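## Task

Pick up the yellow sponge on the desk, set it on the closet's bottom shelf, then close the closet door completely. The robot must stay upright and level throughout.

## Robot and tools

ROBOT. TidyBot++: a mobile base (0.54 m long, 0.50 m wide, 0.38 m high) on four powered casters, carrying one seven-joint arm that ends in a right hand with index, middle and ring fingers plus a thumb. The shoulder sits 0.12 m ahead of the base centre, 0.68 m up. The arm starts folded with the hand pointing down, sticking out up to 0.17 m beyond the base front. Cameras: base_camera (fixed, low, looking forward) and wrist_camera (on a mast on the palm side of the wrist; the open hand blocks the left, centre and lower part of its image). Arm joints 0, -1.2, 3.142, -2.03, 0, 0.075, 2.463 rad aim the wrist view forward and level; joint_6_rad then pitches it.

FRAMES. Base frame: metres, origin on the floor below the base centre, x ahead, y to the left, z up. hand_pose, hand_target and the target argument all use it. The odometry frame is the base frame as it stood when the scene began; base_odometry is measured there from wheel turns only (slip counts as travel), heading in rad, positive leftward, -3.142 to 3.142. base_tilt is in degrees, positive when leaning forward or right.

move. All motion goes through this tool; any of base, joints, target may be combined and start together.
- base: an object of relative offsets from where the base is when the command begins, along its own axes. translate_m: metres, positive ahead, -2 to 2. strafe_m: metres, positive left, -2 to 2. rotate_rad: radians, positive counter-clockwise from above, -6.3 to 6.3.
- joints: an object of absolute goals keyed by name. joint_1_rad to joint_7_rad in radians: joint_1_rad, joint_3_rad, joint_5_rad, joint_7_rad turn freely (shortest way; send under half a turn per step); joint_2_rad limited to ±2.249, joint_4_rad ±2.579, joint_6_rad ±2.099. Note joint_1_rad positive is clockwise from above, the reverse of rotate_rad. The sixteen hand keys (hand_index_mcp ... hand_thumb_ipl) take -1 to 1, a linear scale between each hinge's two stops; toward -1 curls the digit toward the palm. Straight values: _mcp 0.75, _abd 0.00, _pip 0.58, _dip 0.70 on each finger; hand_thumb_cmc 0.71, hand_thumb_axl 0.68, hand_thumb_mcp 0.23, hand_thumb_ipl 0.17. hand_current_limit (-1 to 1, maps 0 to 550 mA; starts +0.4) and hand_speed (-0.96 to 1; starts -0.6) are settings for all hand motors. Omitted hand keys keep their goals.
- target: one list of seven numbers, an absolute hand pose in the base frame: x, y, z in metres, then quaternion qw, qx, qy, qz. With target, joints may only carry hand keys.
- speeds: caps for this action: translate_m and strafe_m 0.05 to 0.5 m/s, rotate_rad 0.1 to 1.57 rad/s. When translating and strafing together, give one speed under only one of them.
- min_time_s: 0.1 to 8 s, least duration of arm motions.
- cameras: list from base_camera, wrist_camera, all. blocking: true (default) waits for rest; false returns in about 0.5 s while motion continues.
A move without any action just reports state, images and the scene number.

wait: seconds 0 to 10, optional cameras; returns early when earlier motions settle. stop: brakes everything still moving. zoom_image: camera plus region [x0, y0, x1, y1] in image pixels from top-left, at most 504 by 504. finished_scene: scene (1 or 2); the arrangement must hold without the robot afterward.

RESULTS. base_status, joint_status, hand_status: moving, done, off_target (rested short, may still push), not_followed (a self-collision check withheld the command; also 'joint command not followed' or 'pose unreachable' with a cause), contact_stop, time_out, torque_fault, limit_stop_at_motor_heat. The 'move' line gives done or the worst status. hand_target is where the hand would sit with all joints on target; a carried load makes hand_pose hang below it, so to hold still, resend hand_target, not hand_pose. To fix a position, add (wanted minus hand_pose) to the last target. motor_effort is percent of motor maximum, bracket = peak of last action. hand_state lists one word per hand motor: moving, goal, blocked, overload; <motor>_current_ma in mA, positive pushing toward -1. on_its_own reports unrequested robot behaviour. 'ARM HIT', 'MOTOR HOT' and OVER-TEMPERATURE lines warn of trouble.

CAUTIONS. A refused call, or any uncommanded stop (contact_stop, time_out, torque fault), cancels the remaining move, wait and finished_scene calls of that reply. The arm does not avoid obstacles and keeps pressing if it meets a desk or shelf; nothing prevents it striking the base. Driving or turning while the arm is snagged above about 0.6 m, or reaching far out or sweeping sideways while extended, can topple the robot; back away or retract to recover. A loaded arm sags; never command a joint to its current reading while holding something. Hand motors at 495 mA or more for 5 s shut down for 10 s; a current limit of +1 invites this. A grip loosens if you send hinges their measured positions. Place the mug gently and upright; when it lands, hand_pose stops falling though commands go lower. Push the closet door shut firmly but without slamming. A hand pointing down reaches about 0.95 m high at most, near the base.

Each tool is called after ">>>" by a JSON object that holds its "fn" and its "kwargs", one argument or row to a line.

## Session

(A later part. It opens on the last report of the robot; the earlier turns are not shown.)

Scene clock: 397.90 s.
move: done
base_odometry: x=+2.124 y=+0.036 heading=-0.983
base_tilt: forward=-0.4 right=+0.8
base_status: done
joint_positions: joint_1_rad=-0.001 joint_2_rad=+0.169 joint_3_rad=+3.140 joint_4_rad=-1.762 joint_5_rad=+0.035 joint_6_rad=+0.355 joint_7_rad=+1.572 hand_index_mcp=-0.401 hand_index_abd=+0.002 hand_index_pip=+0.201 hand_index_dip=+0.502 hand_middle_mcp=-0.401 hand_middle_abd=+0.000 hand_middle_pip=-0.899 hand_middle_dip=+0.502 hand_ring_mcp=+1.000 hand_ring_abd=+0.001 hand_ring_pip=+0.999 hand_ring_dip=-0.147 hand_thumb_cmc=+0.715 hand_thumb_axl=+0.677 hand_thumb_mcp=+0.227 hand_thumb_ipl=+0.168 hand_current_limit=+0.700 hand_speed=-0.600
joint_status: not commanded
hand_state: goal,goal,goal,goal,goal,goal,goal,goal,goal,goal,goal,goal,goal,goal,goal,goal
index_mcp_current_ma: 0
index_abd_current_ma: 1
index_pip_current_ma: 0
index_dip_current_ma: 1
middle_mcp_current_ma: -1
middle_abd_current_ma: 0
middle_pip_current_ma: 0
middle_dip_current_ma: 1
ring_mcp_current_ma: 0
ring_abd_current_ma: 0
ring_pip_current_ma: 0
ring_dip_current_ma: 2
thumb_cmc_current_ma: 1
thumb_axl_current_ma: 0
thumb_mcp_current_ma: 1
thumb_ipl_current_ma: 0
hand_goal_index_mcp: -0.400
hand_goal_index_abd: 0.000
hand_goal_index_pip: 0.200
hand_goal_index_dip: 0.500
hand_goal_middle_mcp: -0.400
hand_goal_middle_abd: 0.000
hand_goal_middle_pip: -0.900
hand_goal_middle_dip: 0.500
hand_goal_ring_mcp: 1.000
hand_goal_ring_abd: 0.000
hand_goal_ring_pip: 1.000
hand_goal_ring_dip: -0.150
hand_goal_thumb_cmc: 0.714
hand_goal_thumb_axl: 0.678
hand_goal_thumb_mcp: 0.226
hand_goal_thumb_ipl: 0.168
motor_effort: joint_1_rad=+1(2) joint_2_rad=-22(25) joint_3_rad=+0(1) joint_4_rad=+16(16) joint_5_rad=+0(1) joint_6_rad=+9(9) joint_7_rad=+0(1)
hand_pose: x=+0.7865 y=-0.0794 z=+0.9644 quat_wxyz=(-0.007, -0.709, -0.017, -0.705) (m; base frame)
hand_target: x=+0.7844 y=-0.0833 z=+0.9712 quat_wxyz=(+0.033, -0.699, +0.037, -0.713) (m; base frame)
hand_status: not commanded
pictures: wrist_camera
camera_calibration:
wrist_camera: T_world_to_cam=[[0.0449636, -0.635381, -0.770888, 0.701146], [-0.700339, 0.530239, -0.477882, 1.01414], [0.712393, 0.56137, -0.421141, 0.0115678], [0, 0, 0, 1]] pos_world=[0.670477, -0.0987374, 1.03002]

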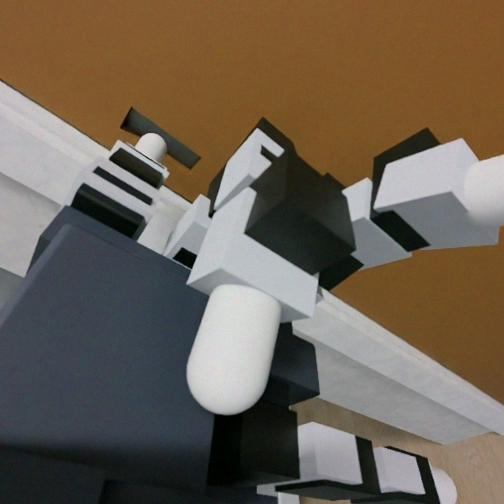

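>>> {"fn": "move", "kwargs": {
  "base": {"translate_m": 0.012},
  "speeds": {"translate_m": 0.05},
  "cameras": ["wrist_camera"]
}}

>>> {"fn": "zoom_image", "kwargs": {
  "camera": "wrist_camera",
  "region": [80, 60, 200, 180]
}}

Scene clock: 406.37 s.
move: done
base_odometry: x=+2.131 y=+0.026 heading=-0.982
base_tilt: forward=-0.4 right=+0.8
base_status: done
joint_positions: joint_1_rad=-0.001 joint_2_rad=+0.168 joint_3_rad=+3.140 joint_4_rad=-1.761 joint_5_rad=+0.035 joint_6_rad=+0.355 joint_7_rad=+1.572 hand_index_mcp=-0.401 hand_index_abd=+0.002 hand_index_pip=+0.201 hand_index_dip=+0.502 hand_middle_mcp=-0.401 hand_middle_abd=+0.000 hand_middle_pip=-0.899 hand_middle_dip=+0.502 hand_ring_mcp=+1.000 hand_ring_abd=+0.001 hand_ring_pip=+0.999 hand_ring_dip=-0.147 hand_thumb_cmc=+0.715 hand_thumb_axl=+0.677 hand_thumb_mcp=+0.227 hand_thumb_ipl=+0.168 hand_current_limit=+0.700 hand_speed=-0.600
joint_status: not commanded
hand_state: goal,goal,goal,goal,goal,goal,goal,goal,goal,goal,goal,goal,goal,goal,goal,goal
index_mcp_current_ma: 0
index_abd_current_ma: 1
index_pip_current_ma: 0
index_dip_current_ma: 1
middle_mcp_current_ma: -1
middle_abd_current_ma: 0
middle_pip_current_ma: 0
middle_dip_current_ma: 1
ring_mcp_current_ma: 0
ring_abd_current_ma: 0
ring_pip_current_ma: 0
ring_dip_current_ma: 2
thumb_cmc_current_ma: 1
thumb_axl_current_ma: 0
thumb_mcp_current_ma: 1
thumb_ipl_current_ma: 0
hand_goal_index_mcp: -0.400
hand_goal_index_abd: 0.000
hand_goal_index_pip: 0.200
hand_goal_index_dip: 0.500
hand_goal_middle_mcp: -0.400
hand_goal_middle_abd: 0.000
hand_goal_middle_pip: -0.900
hand_goal_middle_dip: 0.500
hand_goal_ring_mcp: 1.000
hand_goal_ring_abd: 0.000
hand_goal_ring_pip: 1.000
hand_goal_ring_dip: -0.150
hand_goal_thumb_cmc: 0.714
hand_goal_thumb_axl: 0.678
hand_goal_thumb_mcp: 0.226
hand_goal_thumb_ipl: 0.168
motor_effort: joint_1_rad=+1(2) joint_2_rad=-22(25) joint_3_rad=-1(1) joint_4_rad=+16(16) joint_5_rad=+0(1) joint_6_rad=+8(10) joint_7_rad=+1(1)
hand_pose: x=+0.7864 y=-0.0794 z=+0.9652 quat_wxyz=(-0.007, -0.708, -0.017, -0.706) (m; base frame)
hand_target: x=+0.7844 y=-0.0833 z=+0.9712 quat_wxyz=(+0.033, -0.699, +0.037, -0.713) (m; base frame)
hand_status: not commanded
pictures: wrist_camera
camera_calibration:
wrist_camera: T_world_to_cam=[[0.0458385, -0.635383, -0.770835, 0.700983], [-0.699791, 0.530242, -0.478681, 1.01468], [0.712875, 0.561366, -0.42033, 0.0108759], [0, 0, 0, 1]] pos_world=[0.670177, -0.0987374, 1.03062]

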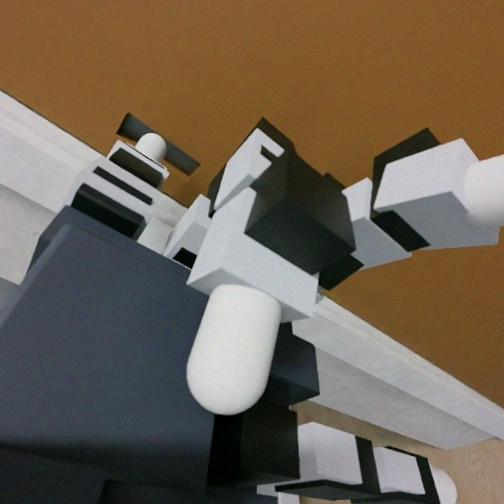

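Scaled by 4.200 from the camera's 504x504 image, which has a finer 720x720 frame.

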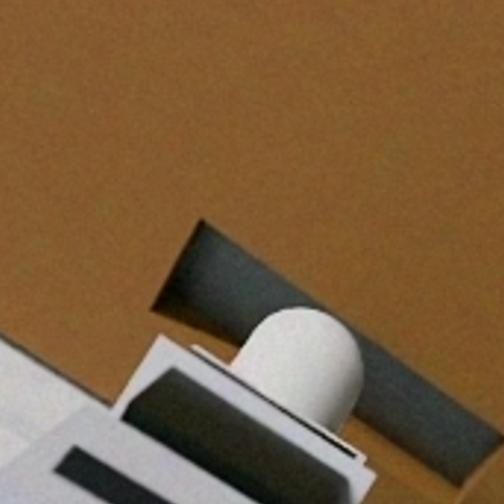

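>>> {"fn": "move", "kwargs": {
  "base": {"translate_m": 0.008},
  "speeds": {"translate_m": 0.05},
  "cameras": ["wrist_camera"]
}}

>>> {"fn": "zoom_image", "kwargs": {
  "camera": "wrist_camera",
  "region": [80, 60, 200, 180]
}}

Scene clock: 417.40 s.
move: done
base_odometry: x=+2.135 y=+0.019 heading=-0.982
base_tilt: forward=-0.4 right=+0.8
base_status: done
joint_positions: joint_1_rad=-0.001 joint_2_rad=+0.168 joint_3_rad=+3.140 joint_4_rad=-1.761 joint_5_rad=+0.035 joint_6_rad=+0.355 joint_7_rad=+1.572 hand_index_mcp=-0.401 hand_index_abd=+0.002 hand_index_pip=+0.201 hand_index_dip=+0.502 hand_middle_mcp=-0.401 hand_middle_abd=+0.000 hand_middle_pip=-0.899 hand_middle_dip=+0.502 hand_ring_mcp=+1.000 hand_ring_abd=+0.001 hand_ring_pip=+0.999 hand_ring_dip=-0.147 hand_thumb_cmc=+0.715 hand_thumb_axl=+0.677 hand_thumb_mcp=+0.227 hand_thumb_ipl=+0.168 hand_current_limit=+0.700 hand_speed=-0.600
joint_status: not commanded
hand_state: goal,goal,goal,goal,goal,goal,goal,goal,goal,goal,goal,goal,goal,goal,goal,goal
index_mcp_current_ma: 0
index_abd_current_ma: 1
index_pip_current_ma: 0
index_dip_current_ma: 1
middle_mcp_current_ma: -1
middle_abd_current_ma: 0
middle_pip_current_ma: 0
middle_dip_current_ma: 1
ring_mcp_current_ma: 0
ring_abd_current_ma: 0
ring_pip_current_ma: 0
ring_dip_current_ma: 2
thumb_cmc_current_ma: 1
thumb_axl_current_ma: 0
thumb_mcp_current_ma: 1
thumb_ipl_current_ma: 0
hand_goal_index_mcp: -0.400
hand_goal_index_abd: 0.000
hand_goal_index_pip: 0.200
hand_goal_index_dip: 0.500
hand_goal_middle_mcp: -0.400
hand_goal_middle_abd: 0.000
hand_goal_middle_pip: -0.900
hand_goal_middle_dip: 0.500
hand_goal_ring_mcp: 1.000
hand_goal_ring_abd: 0.000
hand_goal_ring_pip: 1.000
hand_goal_ring_dip: -0.150
hand_goal_thumb_cmc: 0.714
hand_goal_thumb_axl: 0.678
hand_goal_thumb_mcp: 0.226
hand_goal_thumb_ipl: 0.168
motor_effort: joint_1_rad=+1(2) joint_2_rad=-22(26) joint_3_rad=+0(1) joint_4_rad=+16(16) joint_5_rad=+1(1) joint_6_rad=+9(9) joint_7_rad=+1(1)
hand_pose: x=+0.7863 y=-0.0794 z=+0.9657 quat_wxyz=(-0.007, -0.708, -0.017, -0.706) (m; base frame)
hand_target: x=+0.7844 y=-0.0833 z=+0.9712 quat_wxyz=(+0.033, -0.699, +0.037, -0.713) (m; base frame)
hand_status: not commanded
pictures: wrist_camera
camera_calibration:
wrist_camera: T_world_to_cam=[[0.0465465, -0.635341, -0.770828, 0.700821], [-0.699333, 0.530283, -0.479305, 1.01514], [0.713279, 0.561375, -0.419632, 0.0101273], [0, 0, 0, 1]] pos_world=[0.670077, -0.0987374, 1.03102]

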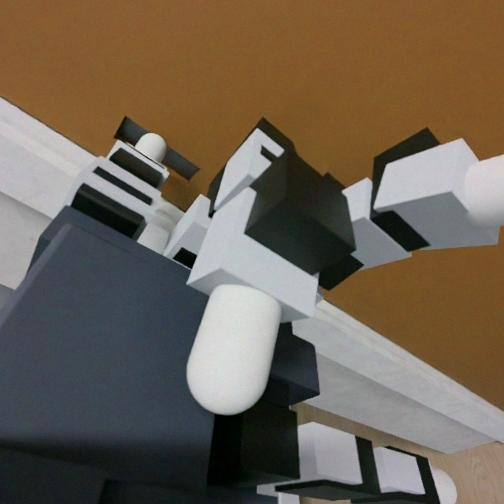

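Scaled by 4.200 from the camera's 504x504 image, which has a finer 720x720 frame.

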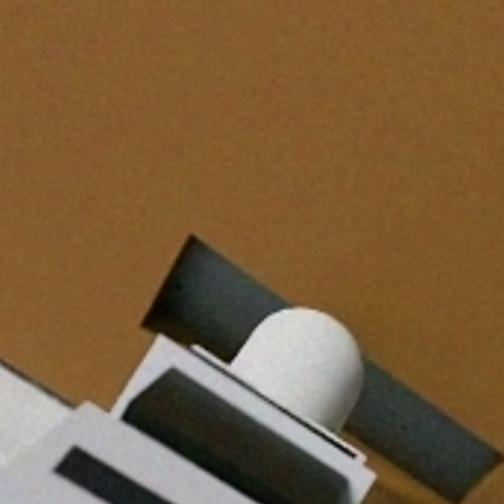

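>>> {"fn": "move", "kwargs": {
  "base": {"translate_m": 0.012, "strafe_m": 0.004},
  "speeds": {"translate_m": 0.05},
  "cameras": ["wrist_camera"]
}}

>>> {"fn": "zoom_image", "kwargs": {
  "camera": "wrist_camera",
  "region": [80, 60, 200, 180]
}}

Scene clock: 434.37 s.
move: done
base_odometry: x=+2.145 y=+0.011 heading=-0.982
base_tilt: forward=-0.4 right=+0.8
base_status: done
joint_positions: joint_1_rad=-0.001 joint_2_rad=+0.163 joint_3_rad=+3.140 joint_4_rad=-1.758 joint_5_rad=+0.035 joint_6_rad=+0.355 joint_7_rad=+1.572 hand_index_mcp=-0.401 hand_index_abd=+0.002 hand_index_pip=+0.201 hand_index_dip=+0.502 hand_middle_mcp=-0.401 hand_middle_abd=+0.000 hand_middle_pip=-0.899 hand_middle_dip=+0.502 hand_ring_mcp=+1.000 hand_ring_abd=+0.011 hand_ring_pip=+1.000 hand_ring_dip=-0.153 hand_thumb_cmc=+0.715 hand_thumb_axl=+0.677 hand_thumb_mcp=+0.227 hand_thumb_ipl=+0.168 hand_current_limit=+0.700 hand_speed=-0.600
joint_status: not commanded
hand_state: goal,goal,goal,goal,goal,goal,goal,goal,goal,goal,goal,goal,goal,goal,goal,goal
index_mcp_current_ma: 0
index_abd_current_ma: 1
index_pip_current_ma: 0
index_dip_current_ma: 1
middle_mcp_current_ma: -1
middle_abd_current_ma: 0
middle_pip_current_ma: 0
middle_dip_current_ma: 1
ring_mcp_current_ma: 0
ring_abd_current_ma: 10
ring_pip_current_ma: 0
ring_dip_current_ma: -2
thumb_cmc_current_ma: 1
thumb_axl_current_ma: 0
thumb_mcp_current_ma: 1
thumb_ipl_current_ma: 0
hand_goal_index_mcp: -0.400
hand_goal_index_abd: 0.000
hand_goal_index_pip: 0.200
hand_goal_index_dip: 0.500
hand_goal_middle_mcp: -0.400
hand_goal_middle_abd: 0.000
hand_goal_middle_pip: -0.900
hand_goal_middle_dip: 0.500
hand_goal_ring_mcp: 1.000
hand_goal_ring_abd: 0.000
hand_goal_ring_pip: 1.000
hand_goal_ring_dip: -0.150
hand_goal_thumb_cmc: 0.714
hand_goal_thumb_axl: 0.678
hand_goal_thumb_mcp: 0.226
hand_goal_thumb_ipl: 0.168
motor_effort: joint_1_rad=+1(2) joint_2_rad=-22(25) joint_3_rad=+0(1) joint_4_rad=+16(19) joint_5_rad=+1(1) joint_6_rad=+9(11) joint_7_rad=+1(1)
hand_pose: x=+0.7852 y=-0.0794 z=+0.9712 quat_wxyz=(-0.007, -0.705, -0.017, -0.709) (m; base frame)
hand_target: x=+0.7844 y=-0.0833 z=+0.9712 quat_wxyz=(+0.033, -0.699, +0.037, -0.713) (m; base frame)
hand_status: not commanded
pictures: wrist_camera
camera_calibration:
wrist_camera: T_world_to_cam=[[0.0530101, -0.635061, -0.770641, 0.699903], [-0.695189, 0.530537, -0.485018, 1.01929], [0.71687, 0.561452, -0.413363, 0.00435581], [0, 0, 0, 1]] pos_world=[0.668377, -0.0987378, 1.03555]

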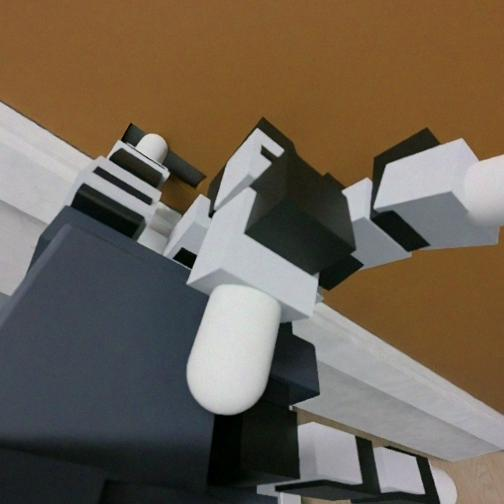

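Scaled by 4.200 from the camera's 504x504 image, which has a finer 720x720 frame.

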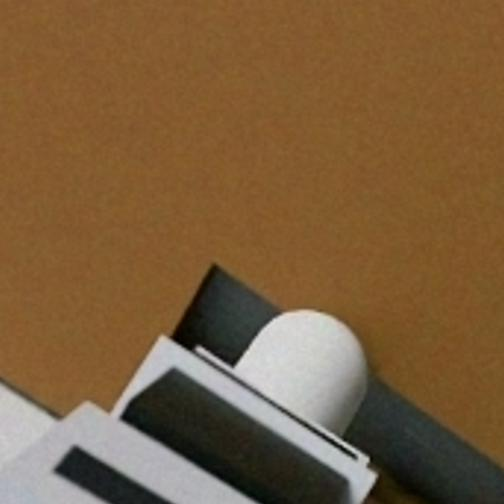

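>>> {"fn": "move", "kwargs": {
  "base": {"translate_m": -0.008},
  "speeds": {"translate_m": 0.05}
}}

>>> {"fn": "move", "kwargs": {
  "base": {"strafe_m": 0.008},
  "speeds": {"strafe_m": 0.05},
  "cameras": ["wrist_camera"]
}}

>>> {"fn": "zoom_image", "kwargs": {
  "camera": "wrist_camera",
  "region": [80, 60, 200, 180]
}}

Scene clock: 469.93 s.
move: done
base_odometry: x=+2.141 y=+0.018 heading=-0.983
base_tilt: forward=-0.5 right=+0.8
base_status: done
joint_positions: joint_1_rad=-0.001 joint_2_rad=+0.161 joint_3_rad=+3.140 joint_4_rad=-1.758 joint_5_rad=+0.035 joint_6_rad=+0.355 joint_7_rad=+1.571 hand_index_mcp=-0.401 hand_index_abd=+0.002 hand_index_pip=+0.201 hand_index_dip=+0.502 hand_middle_mcp=-0.401 hand_middle_abd=+0.000 hand_middle_pip=-0.899 hand_middle_dip=+0.502 hand_ring_mcp=+1.000 hand_ring_abd=+0.009 hand_ring_pip=+1.000 hand_ring_dip=-0.153 hand_thumb_cmc=+0.715 hand_thumb_axl=+0.677 hand_thumb_mcp=+0.227 hand_thumb_ipl=+0.168 hand_current_limit=+0.700 hand_speed=-0.600
joint_status: not commanded
hand_state: goal,goal,goal,goal,goal,goal,goal,goal,goal,goal,goal,goal,goal,goal,goal,goal
index_mcp_current_ma: 0
index_abd_current_ma: 1
index_pip_current_ma: 0
index_dip_current_ma: 1
middle_mcp_current_ma: -1
middle_abd_current_ma: 0
middle_pip_current_ma: 0
middle_dip_current_ma: 1
ring_mcp_current_ma: 0
ring_abd_current_ma: 7
ring_pip_current_ma: 0
ring_dip_current_ma: -1
thumb_cmc_current_ma: 1
thumb_axl_current_ma: 0
thumb_mcp_current_ma: 1
thumb_ipl_current_ma: 0
hand_goal_index_mcp: -0.400
hand_goal_index_abd: 0.000
hand_goal_index_pip: 0.200
hand_goal_index_dip: 0.500
hand_goal_middle_mcp: -0.400
hand_goal_middle_abd: 0.000
hand_goal_middle_pip: -0.900
hand_goal_middle_dip: 0.500
hand_goal_ring_mcp: 1.000
hand_goal_ring_abd: 0.000
hand_goal_ring_pip: 1.000
hand_goal_ring_dip: -0.150
hand_goal_thumb_cmc: 0.714
hand_goal_thumb_axl: 0.678
hand_goal_thumb_mcp: 0.226
hand_goal_thumb_ipl: 0.168
motor_effort: joint_1_rad=+1(1) joint_2_rad=-23(26) joint_3_rad=+0(1) joint_4_rad=+16(17) joint_5_rad=+0(1) joint_6_rad=+8(10) joint_7_rad=+1(1)
hand_pose: x=+0.7848 y=-0.0794 z=+0.9721 quat_wxyz=(-0.007, -0.704, -0.017, -0.709) (m; base frame)
hand_target: x=+0.7844 y=-0.0833 z=+0.9712 quat_wxyz=(+0.033, -0.699, +0.037, -0.713) (m; base frame)
hand_status: not commanded
pictures: none

Scene clock: 470.50 s.
move: done
base_odometry: x=+2.147 y=+0.022 heading=-0.983
base_tilt: forward=-0.4 right=+0.8
base_status: done
joint_positions: joint_1_rad=-0.001 joint_2_rad=+0.161 joint_3_rad=+3.140 joint_4_rad=-1.758 joint_5_rad=+0.035 joint_6_rad=+0.355 joint_7_rad=+1.571 hand_index_mcp=-0.401 hand_index_abd=+0.002 hand_index_pip=+0.201 hand_index_dip=+0.502 hand_middle_mcp=-0.401 hand_middle_abd=+0.000 hand_middle_pip=-0.899 hand_middle_dip=+0.502 hand_ring_mcp=+1.000 hand_ring_abd=+0.009 hand_ring_pip=+1.000 hand_ring_dip=-0.153 hand_thumb_cmc=+0.715 hand_thumb_axl=+0.677 hand_thumb_mcp=+0.227 hand_thumb_ipl=+0.168 hand_current_limit=+0.700 hand_speed=-0.600
joint_status: not commanded
hand_state: goal,goal,goal,goal,goal,goal,goal,goal,goal,goal,goal,goal,goal,goal,goal,goal
index_mcp_current_ma: 0
index_abd_current_ma: 1
index_pip_current_ma: 0
index_dip_current_ma: 1
middle_mcp_current_ma: -1
middle_abd_current_ma: 0
middle_pip_current_ma: 0
middle_dip_current_ma: 1
ring_mcp_current_ma: 0
ring_abd_current_ma: 7
ring_pip_current_ma: 0
ring_dip_current_ma: -1
thumb_cmc_current_ma: 0
thumb_axl_current_ma: 0
thumb_mcp_current_ma: 1
thumb_ipl_current_ma: 0
hand_goal_index_mcp: -0.400
hand_goal_index_abd: 0.000
hand_goal_index_pip: 0.200
hand_goal_index_dip: 0.500
hand_goal_middle_mcp: -0.400
hand_goal_middle_abd: 0.000
hand_goal_middle_pip: -0.900
hand_goal_middle_dip: 0.500
hand_goal_ring_mcp: 1.000
hand_goal_ring_abd: 0.000
hand_goal_ring_pip: 1.000
hand_goal_ring_dip: -0.150
hand_goal_thumb_cmc: 0.714
hand_goal_thumb_axl: 0.678
hand_goal_thumb_mcp: 0.226
hand_goal_thumb_ipl: 0.168
motor_effort: joint_1_rad=+1(3) joint_2_rad=-22(24) joint_3_rad=+0(3) joint_4_rad=+16(17) joint_5_rad=+0(1) joint_6_rad=+8(9) joint_7_rad=+1(1)
hand_pose: x=+0.7849 y=-0.0789 z=+0.9721 quat_wxyz=(-0.007, -0.704, -0.017, -0.709) (m; base frame)
hand_target: x=+0.7844 y=-0.0833 z=+0.9712 quat_wxyz=(+0.033, -0.699, +0.037, -0.713) (m; base frame)
hand_status: not commanded
pictures: wrist_camera
camera_calibration:
wrist_camera: T_world_to_cam=[[0.0545864, -0.634981, -0.770597, 0.699626], [-0.694967, 0.529983, -0.485941, 1.01996], [0.716967, 0.562065, -0.412361, 0.00359458], [0, 0, 0, 1]] pos_world=[0.668074, -0.0983353, 1.03625]

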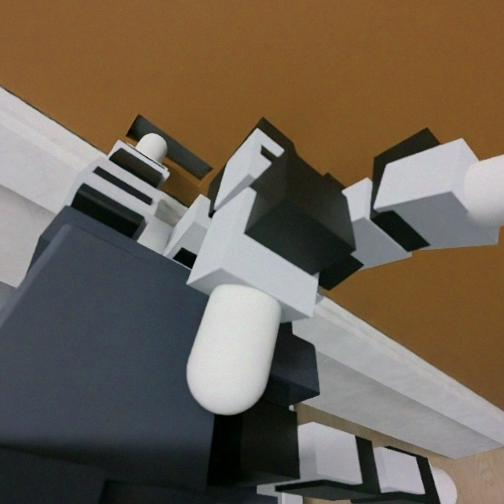

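Scaled by 4.200 from the camera's 504x504 image, which has a finer 720x720 frame.

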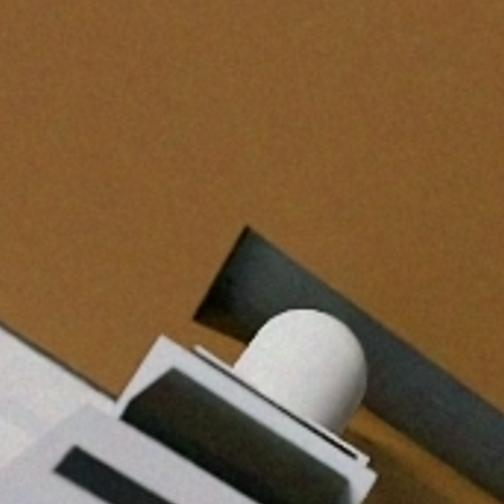

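>>> {"fn": "move", "kwargs": {
  "joints": {"joint_1_rad": 0, "joint_2_rad": 0.175, "joint_4_rad": -1.755, "joint_6_rad": 0.375},
  "min_time_s": 1
}}

>>> {"fn": "move", "kwargs": {
  "base": {"translate_m": 0.01, "strafe_m": 0.001},
  "speeds": {"translate_m": 0.05},
  "cameras": ["wrist_camera"]
}}

>>> {"fn": "zoom_image", "kwargs": {
  "camera": "wrist_camera",
  "region": [80, 60, 200, 180]
}}

Scene clock: 485.67 s.
move: done
base_odometry: x=+2.147 y=+0.022 heading=-0.983
base_tilt: forward=-0.4 right=+0.8
base_status: not commanded
joint_positions: joint_1_rad=-0.001 joint_2_rad=+0.161 joint_3_rad=+3.140 joint_4_rad=-1.758 joint_5_rad=+0.035 joint_6_rad=+0.355 joint_7_rad=+1.571 hand_index_mcp=-0.401 hand_index_abd=+0.002 hand_index_pip=+0.201 hand_index_dip=+0.502 hand_middle_mcp=-0.401 hand_middle_abd=+0.000 hand_middle_pip=-0.899 hand_middle_dip=+0.502 hand_ring_mcp=+1.000 hand_ring_abd=+0.009 hand_ring_pip=+1.000 hand_ring_dip=-0.153 hand_thumb_cmc=+0.715 hand_thumb_axl=+0.677 hand_thumb_mcp=+0.227 hand_thumb_ipl=+0.168 hand_current_limit=+0.700 hand_speed=-0.600
joint_status: all done
hand_state: goal,goal,goal,goal,goal,goal,goal,goal,goal,goal,goal,goal,goal,goal,goal,goal
index_mcp_current_ma: 0
index_abd_current_ma: 1
index_pip_current_ma: 0
index_dip_current_ma: 1
middle_mcp_current_ma: -1
middle_abd_current_ma: 0
middle_pip_current_ma: 0
middle_dip_current_ma: 1
ring_mcp_current_ma: 0
ring_abd_current_ma: 7
ring_pip_current_ma: 0
ring_dip_current_ma: -1
thumb_cmc_current_ma: 0
thumb_axl_current_ma: 0
thumb_mcp_current_ma: 1
thumb_ipl_current_ma: 0
hand_goal_index_mcp: -0.400
hand_goal_index_abd: 0.000
hand_goal_index_pip: 0.200
hand_goal_index_dip: 0.500
hand_goal_middle_mcp: -0.400
hand_goal_middle_abd: 0.000
hand_goal_middle_pip: -0.900
hand_goal_middle_dip: 0.500
hand_goal_ring_mcp: 1.000
hand_goal_ring_abd: 0.000
hand_goal_ring_pip: 1.000
hand_goal_ring_dip: -0.150
hand_goal_thumb_cmc: 0.714
hand_goal_thumb_axl: 0.678
hand_goal_thumb_mcp: 0.226
hand_goal_thumb_ipl: 0.168
motor_effort: joint_1_rad=+1(2) joint_2_rad=-22(23) joint_3_rad=-1(1) joint_4_rad=+16(18) joint_5_rad=+0(1) joint_6_rad=+8(10) joint_7_rad=+1(1)
hand_pose: x=+0.7849 y=-0.0789 z=+0.9720 quat_wxyz=(-0.007, -0.705, -0.017, -0.709) (m; base frame)
hand_target: x=+0.7878 y=-0.0835 z=+0.9593 quat_wxyz=(+0.033, -0.701, +0.038, -0.712) (m; base frame)
hand_status: not commanded
pictures: none

Scene clock: 486.33 s.
move: done
base_odometry: x=+2.154 y=+0.015 heading=-0.983
base_tilt: forward=-0.5 right=+0.8
base_status: done
joint_positions: joint_1_rad=-0.001 joint_2_rad=+0.167 joint_3_rad=+3.140 joint_4_rad=-1.758 joint_5_rad=+0.035 joint_6_rad=+0.355 joint_7_rad=+1.571 hand_index_mcp=-0.401 hand_index_abd=+0.002 hand_index_pip=+0.201 hand_index_dip=+0.502 hand_middle_mcp=-0.401 hand_middle_abd=+0.000 hand_middle_pip=-0.899 hand_middle_dip=+0.502 hand_ring_mcp=+1.000 hand_ring_abd=+0.009 hand_ring_pip=+1.000 hand_ring_dip=-0.153 hand_thumb_cmc=+0.715 hand_thumb_axl=+0.677 hand_thumb_mcp=+0.227 hand_thumb_ipl=+0.168 hand_current_limit=+0.700 hand_speed=-0.600
joint_status: not commanded
hand_state: goal,goal,goal,goal,goal,goal,goal,goal,goal,goal,goal,goal,goal,goal,goal,goal
index_mcp_current_ma: 0
index_abd_current_ma: 1
index_pip_current_ma: 0
index_dip_current_ma: 1
middle_mcp_current_ma: -1
middle_abd_current_ma: 0
middle_pip_current_ma: 0
middle_dip_current_ma: 1
ring_mcp_current_ma: 0
ring_abd_current_ma: 7
ring_pip_current_ma: 0
ring_dip_current_ma: -1
thumb_cmc_current_ma: 0
thumb_axl_current_ma: 0
thumb_mcp_current_ma: 1
thumb_ipl_current_ma: 0
hand_goal_index_mcp: -0.400
hand_goal_index_abd: 0.000
hand_goal_index_pip: 0.200
hand_goal_index_dip: 0.500
hand_goal_middle_mcp: -0.400
hand_goal_middle_abd: 0.000
hand_goal_middle_pip: -0.900
hand_goal_middle_dip: 0.500
hand_goal_ring_mcp: 1.000
hand_goal_ring_abd: 0.000
hand_goal_ring_pip: 1.000
hand_goal_ring_dip: -0.150
hand_goal_thumb_cmc: 0.714
hand_goal_thumb_axl: 0.678
hand_goal_thumb_mcp: 0.226
hand_goal_thumb_ipl: 0.168
motor_effort: joint_1_rad=+0(2) joint_2_rad=-22(24) joint_3_rad=+0(2) joint_4_rad=+16(17) joint_5_rad=+0(1) joint_6_rad=+9(10) joint_7_rad=+1(1)
hand_pose: x=+0.7865 y=-0.0790 z=+0.9682 quat_wxyz=(-0.007, -0.707, -0.017, -0.707) (m; base frame)
hand_target: x=+0.7878 y=-0.0835 z=+0.9593 quat_wxyz=(+0.033, -0.701, +0.038, -0.712) (m; base frame)
hand_status: not commanded
pictures: wrist_camera
camera_calibration:
wrist_camera: T_world_to_cam=[[0.0500288, -0.634982, -0.770906, 0.700346], [-0.697652, 0.530121, -0.481926, 1.01751], [0.714688, 0.561934, -0.416475, 0.00665454], [0, 0, 0, 1]] pos_world=[0.670075, -0.0984359, 1.03304]

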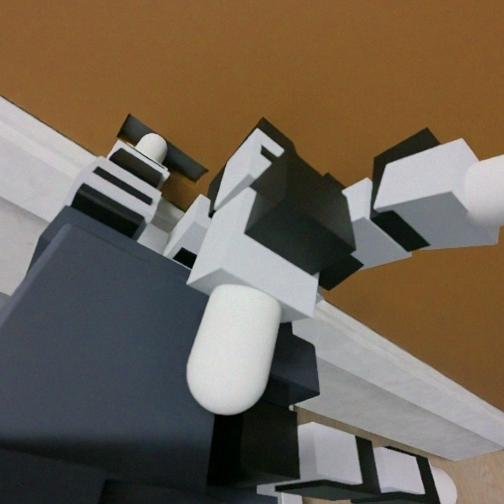

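Scaled by 4.200 from the camera's 504x504 image, which has a finer 720x720 frame.

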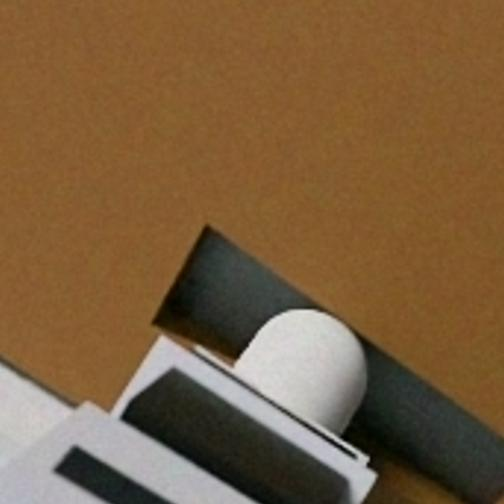

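>>> {"fn": "move", "kwargs": {
  "base": {"translate_m": 0.01},
  "speeds": {"translate_m": 0.05},
  "cameras": ["wrist_camera"]
}}

>>> {"fn": "zoom_image", "kwargs": {
  "camera": "wrist_camera",
  "region": [80, 60, 200, 180]
}}

Scene clock: 495.77 s.
move: done
base_odometry: x=+2.160 y=+0.006 heading=-0.982
base_tilt: forward=-0.5 right=+0.8
base_status: done
joint_positions: joint_1_rad=-0.002 joint_2_rad=+0.162 joint_3_rad=+3.139 joint_4_rad=-1.759 joint_5_rad=+0.035 joint_6_rad=+0.355 joint_7_rad=+1.571 hand_index_mcp=-0.401 hand_index_abd=+0.002 hand_index_pip=+0.201 hand_index_dip=+0.502 hand_middle_mcp=-0.401 hand_middle_abd=+0.000 hand_middle_pip=-0.899 hand_middle_dip=+0.502 hand_ring_mcp=+1.000 hand_ring_abd=+0.008 hand_ring_pip=+1.000 hand_ring_dip=-0.158 hand_thumb_cmc=+0.715 hand_thumb_axl=+0.677 hand_thumb_mcp=+0.227 hand_thumb_ipl=+0.168 hand_current_limit=+0.700 hand_speed=-0.600
joint_status: not commanded
hand_state: goal,goal,goal,goal,goal,goal,goal,goal,goal,goal,goal,goal,goal,goal,goal,goal
index_mcp_current_ma: 0
index_abd_current_ma: 1
index_pip_current_ma: 0
index_dip_current_ma: 1
middle_mcp_current_ma: -1
middle_abd_current_ma: 0
middle_pip_current_ma: 0
middle_dip_current_ma: 1
ring_mcp_current_ma: 0
ring_abd_current_ma: 6
ring_pip_current_ma: 0
ring_dip_current_ma: -7
thumb_cmc_current_ma: 0
thumb_axl_current_ma: 0
thumb_mcp_current_ma: 1
thumb_ipl_current_ma: 0
hand_goal_index_mcp: -0.400
hand_goal_index_abd: 0.000
hand_goal_index_pip: 0.200
hand_goal_index_dip: 0.500
hand_goal_middle_mcp: -0.400
hand_goal_middle_abd: 0.000
hand_goal_middle_pip: -0.900
hand_goal_middle_dip: 0.500
hand_goal_ring_mcp: 1.000
hand_goal_ring_abd: 0.000
hand_goal_ring_pip: 1.000
hand_goal_ring_dip: -0.150
hand_goal_thumb_cmc: 0.714
hand_goal_thumb_axl: 0.678
hand_goal_thumb_mcp: 0.226
hand_goal_thumb_ipl: 0.168
motor_effort: joint_1_rad=+1(3) joint_2_rad=-20(25) joint_3_rad=+1(2) joint_4_rad=+16(20) joint_5_rad=+0(1) joint_6_rad=+8(10) joint_7_rad=+1(1)
hand_pose: x=+0.7852 y=-0.0779 z=+0.9706 quat_wxyz=(-0.006, -0.705, -0.017, -0.709) (m; base frame)
hand_target: x=+0.7878 y=-0.0835 z=+0.9593 quat_wxyz=(+0.033, -0.701, +0.038, -0.712) (m; base frame)
hand_status: not commanded
pictures: wrist_camera
camera_calibration:
wrist_camera: T_world_to_cam=[[0.0538389, -0.63451, -0.771037, 0.700188], [-0.696857, 0.529164, -0.484124, 1.01853], [0.715187, 0.563367, -0.413673, 0.00503739], [0, 0, 0, 1]] pos_world=[0.66847, -0.0975308, 1.03505]

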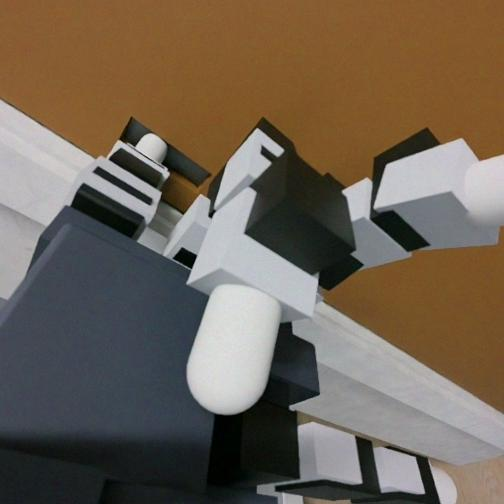

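Scaled by 4.200 from the camera's 504x504 image, which has a finer 720x720 frame.

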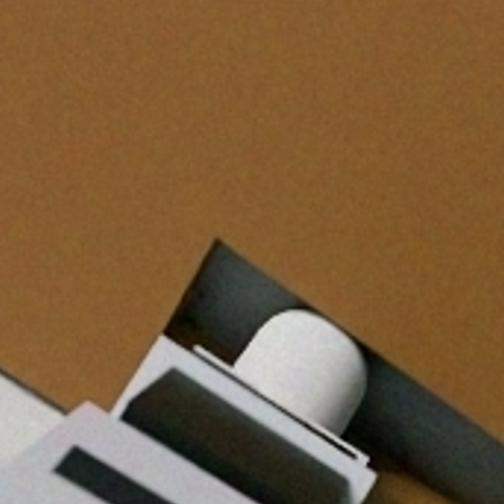

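>>> {"fn": "move", "kwargs": {
  "base": {"strafe_m": -0.05, "translate_m": 0.003},
  "speeds": {"strafe_m": 0.05},
  "cameras": ["wrist_camera"]
}}

>>> {"fn": "zoom_image", "kwargs": {
  "camera": "wrist_camera",
  "region": [80, 60, 200, 180]
}}

Scene clock: 510.70 s.
move: done
base_odometry: x=+2.120 y=-0.024 heading=-0.982
base_tilt: forward=-0.4 right=+0.8
base_status: done
joint_positions: joint_1_rad=-0.032 joint_2_rad=+0.163 joint_3_rad=+3.115 joint_4_rad=-1.759 joint_5_rad=+0.035 joint_6_rad=+0.355 joint_7_rad=+1.571 hand_index_mcp=-0.401 hand_index_abd=+0.002 hand_index_pip=+0.201 hand_index_dip=+0.502 hand_middle_mcp=-0.401 hand_middle_abd=+0.000 hand_middle_pip=-0.899 hand_middle_dip=+0.502 hand_ring_mcp=+1.001 hand_ring_abd=+0.009 hand_ring_pip=+1.001 hand_ring_dip=-0.126 hand_thumb_cmc=+0.715 hand_thumb_axl=+0.677 hand_thumb_mcp=+0.227 hand_thumb_ipl=+0.168 hand_current_limit=+0.700 hand_speed=-0.600
joint_status: not commanded
hand_state: goal,goal,goal,goal,goal,goal,goal,goal,goal,goal,goal,blocked,goal,goal,goal,goal
index_mcp_current_ma: 0
index_abd_current_ma: 1
index_pip_current_ma: 0
index_dip_current_ma: 1
middle_mcp_current_ma: -1
middle_abd_current_ma: 0
middle_pip_current_ma: 0
middle_dip_current_ma: 1
ring_mcp_current_ma: 0
ring_abd_current_ma: 7
ring_pip_current_ma: 0
ring_dip_current_ma: 37
thumb_cmc_current_ma: 0
thumb_axl_current_ma: 0
thumb_mcp_current_ma: 1
thumb_ipl_current_ma: 0
hand_goal_index_mcp: -0.400
hand_goal_index_abd: 0.000
hand_goal_index_pip: 0.200
hand_goal_index_dip: 0.500
hand_goal_middle_mcp: -0.400
hand_goal_middle_abd: 0.000
hand_goal_middle_pip: -0.900
hand_goal_middle_dip: 0.500
hand_goal_ring_mcp: 1.000
hand_goal_ring_abd: 0.000
hand_goal_ring_pip: 1.000
hand_goal_ring_dip: -0.150
hand_goal_thumb_cmc: 0.714
hand_goal_thumb_axl: 0.678
hand_goal_thumb_mcp: 0.226
hand_goal_thumb_ipl: 0.168
motor_effort: joint_1_rad=+6(8) joint_2_rad=-21(21) joint_3_rad=+4(7) joint_4_rad=+17(17) joint_5_rad=-3(3) joint_6_rad=+8(9) joint_7_rad=+0(1)
hand_pose: x=+0.7882 y=-0.0429 z=+0.9703 quat_wxyz=(+0.015, -0.705, -0.035, -0.709) (m; base frame)
hand_target: x=+0.7878 y=-0.0835 z=+0.9593 quat_wxyz=(+0.033, -0.701, +0.038, -0.712) (m; base frame)
hand_status: not commanded
pictures: wrist_camera
camera_calibration:
wrist_camera: T_world_to_cam=[[0.0879034, -0.627554, -0.773595, 0.69792], [-0.724653, 0.492571, -0.481925, 1.0202], [0.683484, 0.602951, -0.41146, 0.00752743], [0, 0, 0, 1]] pos_world=[0.672794, -0.0690748, 1.03466]

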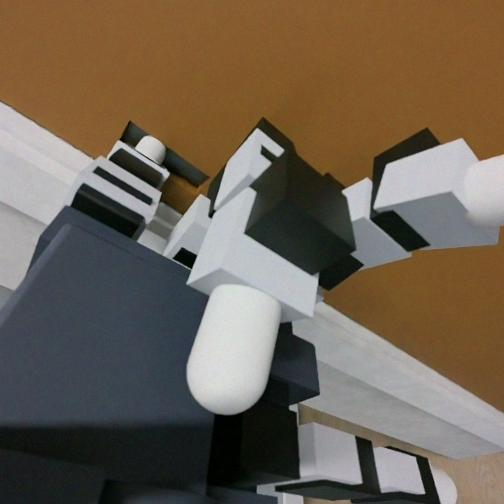

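Scaled by 4.200 from the camera's 504x504 image, which has a finer 720x720 frame.

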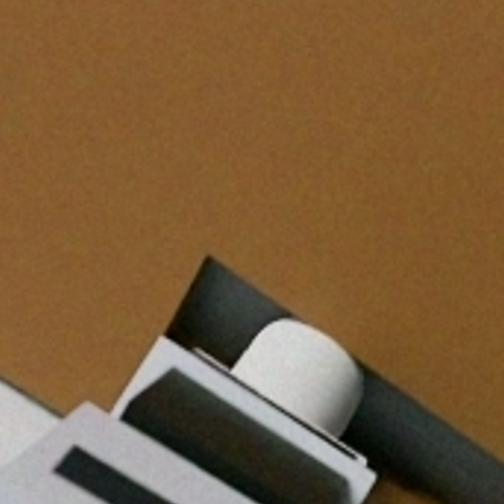

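>>> {"fn": "move", "kwargs": {
  "base": {"strafe_m": -0.08},
  "speeds": {"strafe_m": 0.05},
  "cameras": ["wrist_camera"]
}}

>>> {"fn": "zoom_image", "kwargs": {
  "camera": "wrist_camera",
  "region": [80, 60, 200, 180]
}}

Scene clock: 521.23 s.
move: done
base_odometry: x=+2.053 y=-0.069 heading=-0.982
base_tilt: forward=-0.4 right=+0.8
base_status: done
joint_positions: joint_1_rad=-0.037 joint_2_rad=+0.165 joint_3_rad=+3.108 joint_4_rad=-1.759 joint_5_rad=+0.035 joint_6_rad=+0.355 joint_7_rad=+1.571 hand_index_mcp=-0.401 hand_index_abd=+0.002 hand_index_pip=+0.201 hand_index_dip=+0.502 hand_middle_mcp=-0.401 hand_middle_abd=+0.000 hand_middle_pip=-0.899 hand_middle_dip=+0.502 hand_ring_mcp=+1.001 hand_ring_abd=-0.009 hand_ring_pip=+1.000 hand_ring_dip=-0.103 hand_thumb_cmc=+0.715 hand_thumb_axl=+0.677 hand_thumb_mcp=+0.227 hand_thumb_ipl=+0.168 hand_current_limit=+0.700 hand_speed=-0.600
joint_status: not commanded
hand_state: goal,goal,goal,goal,goal,goal,goal,goal,goal,goal,goal,blocked,goal,goal,goal,goal
index_mcp_current_ma: 0
index_abd_current_ma: 1
index_pip_current_ma: 0
index_dip_current_ma: 1
middle_mcp_current_ma: -1
middle_abd_current_ma: 0
middle_pip_current_ma: 0
middle_dip_current_ma: 1
ring_mcp_current_ma: 0
ring_abd_current_ma: -7
ring_pip_current_ma: 0
ring_dip_current_ma: 99
thumb_cmc_current_ma: 0
thumb_axl_current_ma: 0
thumb_mcp_current_ma: 1
thumb_ipl_current_ma: 0
hand_goal_index_mcp: -0.400
hand_goal_index_abd: 0.000
hand_goal_index_pip: 0.200
hand_goal_index_dip: 0.500
hand_goal_middle_mcp: -0.400
hand_goal_middle_abd: 0.000
hand_goal_middle_pip: -0.900
hand_goal_middle_dip: 0.500
hand_goal_ring_mcp: 1.000
hand_goal_ring_abd: 0.000
hand_goal_ring_pip: 1.000
hand_goal_ring_dip: -0.150
hand_goal_thumb_cmc: 0.714
hand_goal_thumb_axl: 0.678
hand_goal_thumb_mcp: 0.226
hand_goal_thumb_ipl: 0.168
motor_effort: joint_1_rad=+5(10) joint_2_rad=-22(24) joint_3_rad=+4(8) joint_4_rad=+15(17) joint_5_rad=-2(4) joint_6_rad=+8(9) joint_7_rad=+0(1)
hand_pose: x=+0.7892 y=-0.0354 z=+0.9688 quat_wxyz=(+0.019, -0.705, -0.039, -0.708) (m; base frame)
hand_target: x=+0.7878 y=-0.0835 z=+0.9593 quat_wxyz=(+0.033, -0.701, +0.038, -0.712) (m; base frame)
hand_status: not commanded
pictures: wrist_camera
camera_calibration:
wrist_camera: T_world_to_cam=[[0.0934786, -0.625692, -0.774449, 0.697873], [-0.731361, 0.484641, -0.479828, 1.01946], [0.675554, 0.611256, -0.412303, 0.0090358], [0, 0, 0, 1]] pos_world=[0.674255, -0.0629427, 1.03336]

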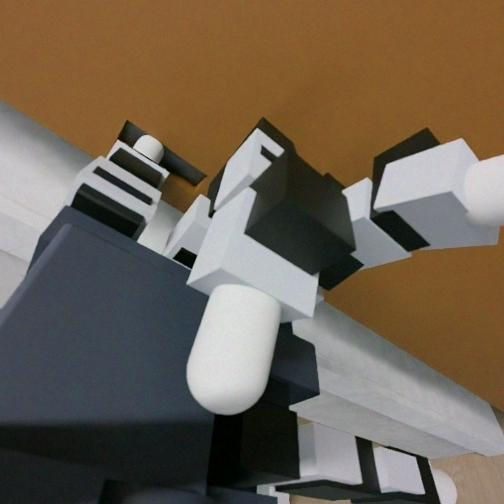

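Scaled by 4.200 from the camera's 504x504 image, which has a finer 720x720 frame.

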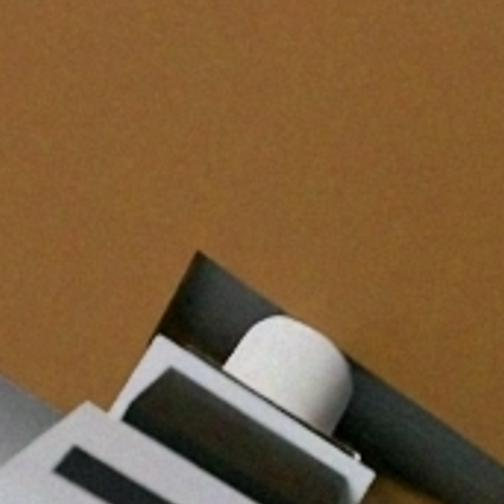

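>>> {"fn": "move", "kwargs": {
  "base": {"strafe_m": -0.13},
  "speeds": {"strafe_m": 0.06},
  "cameras": ["wrist_camera"]
}}

>>> {"fn": "zoom_image", "kwargs": {
  "camera": "wrist_camera",
  "region": [80, 60, 200, 180]
}}

Scene clock: 532.20 s.
move: done
base_odometry: x=+1.945 y=-0.141 heading=-0.981
base_tilt: forward=-0.5 right=+0.8
base_status: done
joint_positions: joint_1_rad=-0.033 joint_2_rad=+0.165 joint_3_rad=+3.111 joint_4_rad=-1.759 joint_5_rad=+0.035 joint_6_rad=+0.355 joint_7_rad=+1.571 hand_index_mcp=-0.401 hand_index_abd=+0.002 hand_index_pip=+0.201 hand_index_dip=+0.502 hand_middle_mcp=-0.401 hand_middle_abd=+0.000 hand_middle_pip=-0.899 hand_middle_dip=+0.502 hand_ring_mcp=+1.001 hand_ring_abd=+0.003 hand_ring_pip=+1.001 hand_ring_dip=-0.114 hand_thumb_cmc=+0.715 hand_thumb_axl=+0.677 hand_thumb_mcp=+0.227 hand_thumb_ipl=+0.168 hand_current_limit=+0.700 hand_speed=-0.600
joint_status: not commanded
hand_state: goal,goal,goal,goal,goal,goal,goal,goal,goal,goal,goal,blocked,goal,goal,goal,goal
index_mcp_current_ma: 0
index_abd_current_ma: 1
index_pip_current_ma: 0
index_dip_current_ma: 1
middle_mcp_current_ma: -1
middle_abd_current_ma: 0
middle_pip_current_ma: 0
middle_dip_current_ma: 1
ring_mcp_current_ma: 0
ring_abd_current_ma: 1
ring_pip_current_ma: 0
ring_dip_current_ma: 67
thumb_cmc_current_ma: 0
thumb_axl_current_ma: 0
thumb_mcp_current_ma: 1
thumb_ipl_current_ma: 0
hand_goal_index_mcp: -0.400
hand_goal_index_abd: 0.000
hand_goal_index_pip: 0.200
hand_goal_index_dip: 0.500
hand_goal_middle_mcp: -0.400
hand_goal_middle_abd: 0.000
hand_goal_middle_pip: -0.900
hand_goal_middle_dip: 0.500
hand_goal_ring_mcp: 1.000
hand_goal_ring_abd: 0.000
hand_goal_ring_pip: 1.000
hand_goal_ring_dip: -0.150
hand_goal_thumb_cmc: 0.714
hand_goal_thumb_axl: 0.678
hand_goal_thumb_mcp: 0.226
hand_goal_thumb_ipl: 0.168
motor_effort: joint_1_rad=+6(11) joint_2_rad=-20(23) joint_3_rad=+5(10) joint_4_rad=+17(17) joint_5_rad=-2(5) joint_6_rad=+8(9) joint_7_rad=+0(1)
hand_pose: x=+0.7891 y=-0.0398 z=+0.9685 quat_wxyz=(+0.017, -0.705, -0.037, -0.708) (m; base frame)
hand_target: x=+0.7878 y=-0.0835 z=+0.9593 quat_wxyz=(+0.033, -0.701, +0.038, -0.712) (m; base frame)
hand_status: not commanded
pictures: wrist_camera
camera_calibration:
wrist_camera: T_world_to_cam=[[0.0889277, -0.626685, -0.774182, 0.698203], [-0.728261, 0.489345, -0.479768, 1.01908], [0.679506, 0.606471, -0.412874, 0.00895888], [0, 0, 0, 1]] pos_world=[0.673978, -0.0665614, 1.03316]

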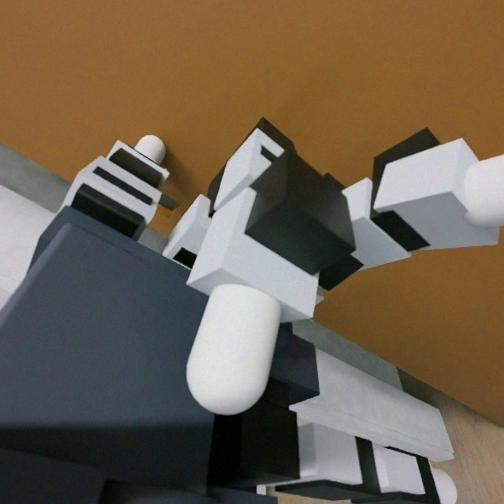

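Scaled by 4.200 from the camera's 504x504 image, which has a finer 720x720 frame.

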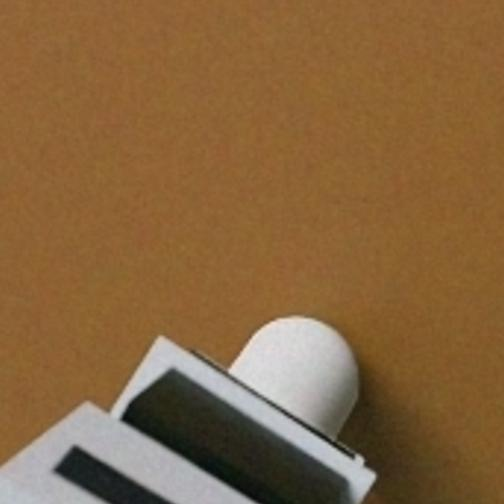

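>>> {"fn": "move", "kwargs": {
  "base": {"translate_m": -0.025},
  "speeds": {"translate_m": 0.06},
  "cameras": ["wrist_camera", "base_camera"]
}}

>>> {"fn": "zoom_image", "kwargs": {
  "camera": "wrist_camera",
  "region": [60, 60, 240, 240]
}}

Scene clock: 540.03 s.
move: done
base_odometry: x=+1.931 y=-0.120 heading=-0.981
base_tilt: forward=-0.5 right=+0.8
base_status: done
joint_positions: joint_1_rad=-0.002 joint_2_rad=+0.171 joint_3_rad=+3.138 joint_4_rad=-1.759 joint_5_rad=+0.030 joint_6_rad=+0.355 joint_7_rad=+1.569 hand_index_mcp=-0.401 hand_index_abd=+0.002 hand_index_pip=+0.201 hand_index_dip=+0.502 hand_middle_mcp=-0.401 hand_middle_abd=+0.000 hand_middle_pip=-0.899 hand_middle_dip=+0.502 hand_ring_mcp=+1.000 hand_ring_abd=+0.001 hand_ring_pip=+1.000 hand_ring_dip=-0.147 hand_thumb_cmc=+0.715 hand_thumb_axl=+0.677 hand_thumb_mcp=+0.227 hand_thumb_ipl=+0.168 hand_current_limit=+0.700 hand_speed=-0.600
joint_status: not commanded
hand_state: goal,goal,goal,goal,goal,goal,goal,goal,goal,goal,goal,goal,goal,goal,goal,goal
index_mcp_current_ma: 0
index_abd_current_ma: 1
index_pip_current_ma: 0
index_dip_current_ma: 1
middle_mcp_current_ma: -1
middle_abd_current_ma: 0
middle_pip_current_ma: 0
middle_dip_current_ma: 1
ring_mcp_current_ma: 0
ring_abd_current_ma: 0
ring_pip_current_ma: 0
ring_dip_current_ma: 2
thumb_cmc_current_ma: 0
thumb_axl_current_ma: 0
thumb_mcp_current_ma: 1
thumb_ipl_current_ma: 0
hand_goal_index_mcp: -0.400
hand_goal_index_abd: 0.000
hand_goal_index_pip: 0.200
hand_goal_index_dip: 0.500
hand_goal_middle_mcp: -0.400
hand_goal_middle_abd: 0.000
hand_goal_middle_pip: -0.900
hand_goal_middle_dip: 0.500
hand_goal_ring_mcp: 1.000
hand_goal_ring_abd: 0.000
hand_goal_ring_pip: 1.000
hand_goal_ring_dip: -0.150
hand_goal_thumb_cmc: 0.714
hand_goal_thumb_axl: 0.678
hand_goal_thumb_mcp: 0.226
hand_goal_thumb_ipl: 0.168
motor_effort: joint_1_rad=+1(5) joint_2_rad=-23(25) joint_3_rad=+0(4) joint_4_rad=+16(16) joint_5_rad=+0(1) joint_6_rad=+8(10) joint_7_rad=+0(1)
hand_pose: x=+0.7875 y=-0.0779 z=+0.9643 quat_wxyz=(-0.004, -0.708, -0.015, -0.706) (m; base frame)
hand_target: x=+0.7878 y=-0.0835 z=+0.9593 quat_wxyz=(+0.033, -0.701, +0.038, -0.712) (m; base frame)
hand_status: not commanded
pictures: base_camera, wrist_camera
camera_calibration:
wrist_camera: T_world_to_cam=[[0.046441, -0.628934, -0.77607, 0.706368], [-0.700384, 0.533453, -0.474226, 1.0107], [0.712254, 0.565571, -0.415721, 0.00519003], [0, 0, 0, 1]] pos_world=[0.671374, -0.0978345, 1.02965]

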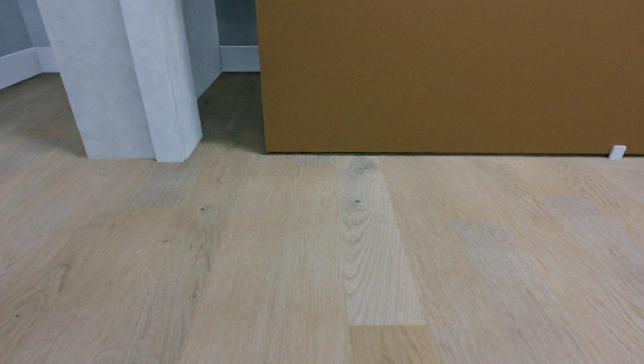

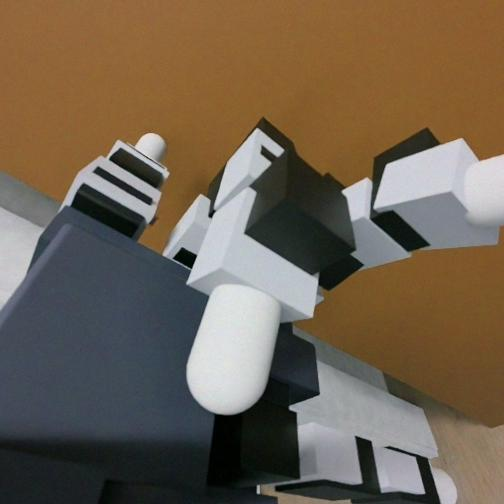

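Scaled by 2.800 from the camera's 504x504 image, which has a finer 720x720 frame.

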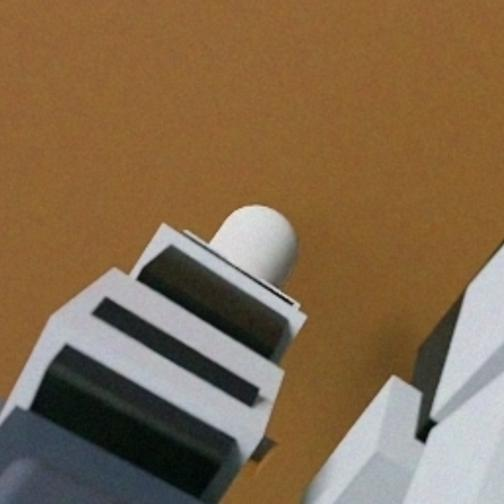

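>>> {"fn": "move", "kwargs": {
  "base": {"strafe_m": 0.085, "translate_m": -0.005},
  "speeds": {"strafe_m": 0.15},
  "cameras": ["wrist_camera"]
}}

>>> {"fn": "zoom_image", "kwargs": {
  "camera": "wrist_camera",
  "region": [80, 60, 200, 180]
}}

Scene clock: 561.03 s.
move: done
base_odometry: x=+1.999 y=-0.069 heading=-0.981
base_tilt: forward=-0.4 right=+0.8
base_status: done
joint_positions: joint_1_rad=-0.002 joint_2_rad=+0.171 joint_3_rad=+3.140 joint_4_rad=-1.759 joint_5_rad=+0.030 joint_6_rad=+0.355 joint_7_rad=+1.569 hand_index_mcp=-0.401 hand_index_abd=+0.002 hand_index_pip=+0.201 hand_index_dip=+0.502 hand_middle_mcp=-0.401 hand_middle_abd=+0.000 hand_middle_pip=-0.899 hand_middle_dip=+0.502 hand_ring_mcp=+1.000 hand_ring_abd=+0.001 hand_ring_pip=+1.000 hand_ring_dip=-0.147 hand_thumb_cmc=+0.715 hand_thumb_axl=+0.677 hand_thumb_mcp=+0.227 hand_thumb_ipl=+0.168 hand_current_limit=+0.700 hand_speed=-0.600
joint_status: not commanded
hand_state: goal,goal,goal,goal,goal,goal,goal,goal,goal,goal,goal,goal,goal,goal,goal,goal
index_mcp_current_ma: 0
index_abd_current_ma: 1
index_pip_current_ma: 0
index_dip_current_ma: 1
middle_mcp_current_ma: -1
middle_abd_current_ma: 0
middle_pip_current_ma: 0
middle_dip_current_ma: 1
ring_mcp_current_ma: 0
ring_abd_current_ma: 0
ring_pip_current_ma: 0
ring_dip_current_ma: 2
thumb_cmc_current_ma: 0
thumb_axl_current_ma: 0
thumb_mcp_current_ma: 1
thumb_ipl_current_ma: 0
hand_goal_index_mcp: -0.400
hand_goal_index_abd: 0.000
hand_goal_index_pip: 0.200
hand_goal_index_dip: 0.500
hand_goal_middle_mcp: -0.400
hand_goal_middle_abd: 0.000
hand_goal_middle_pip: -0.900
hand_goal_middle_dip: 0.500
hand_goal_ring_mcp: 1.000
hand_goal_ring_abd: 0.000
hand_goal_ring_pip: 1.000
hand_goal_ring_dip: -0.150
hand_goal_thumb_cmc: 0.714
hand_goal_thumb_axl: 0.678
hand_goal_thumb_mcp: 0.226
hand_goal_thumb_ipl: 0.168
motor_effort: joint_1_rad=+1(3) joint_2_rad=-23(25) joint_3_rad=+0(2) joint_4_rad=+16(16) joint_5_rad=+1(1) joint_6_rad=+9(9) joint_7_rad=+0(1)
hand_pose: x=+0.7875 y=-0.0789 z=+0.9640 quat_wxyz=(-0.004, -0.709, -0.014, -0.706) (m; base frame)
hand_target: x=+0.7878 y=-0.0835 z=+0.9593 quat_wxyz=(+0.033, -0.701, +0.038, -0.712) (m; base frame)
hand_status: not commanded
pictures: wrist_camera
camera_calibration:
wrist_camera: T_world_to_cam=[[0.0450323, -0.62924, -0.775905, 0.706372], [-0.699739, 0.534459, -0.474045, 1.01046], [0.712977, 0.564279, -0.416236, 0.00543255], [0, 0, 0, 1]] pos_world=[0.671379, -0.0986394, 1.02934]

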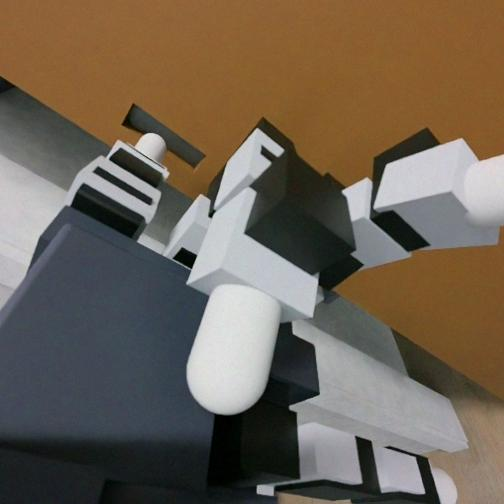

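Scaled by 4.200 from the camera's 504x504 image, which has a finer 720x720 frame.

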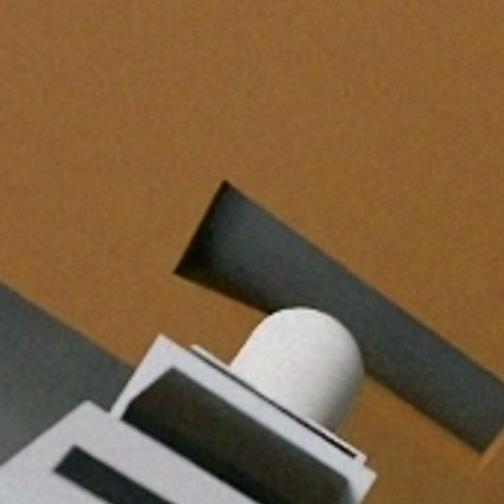

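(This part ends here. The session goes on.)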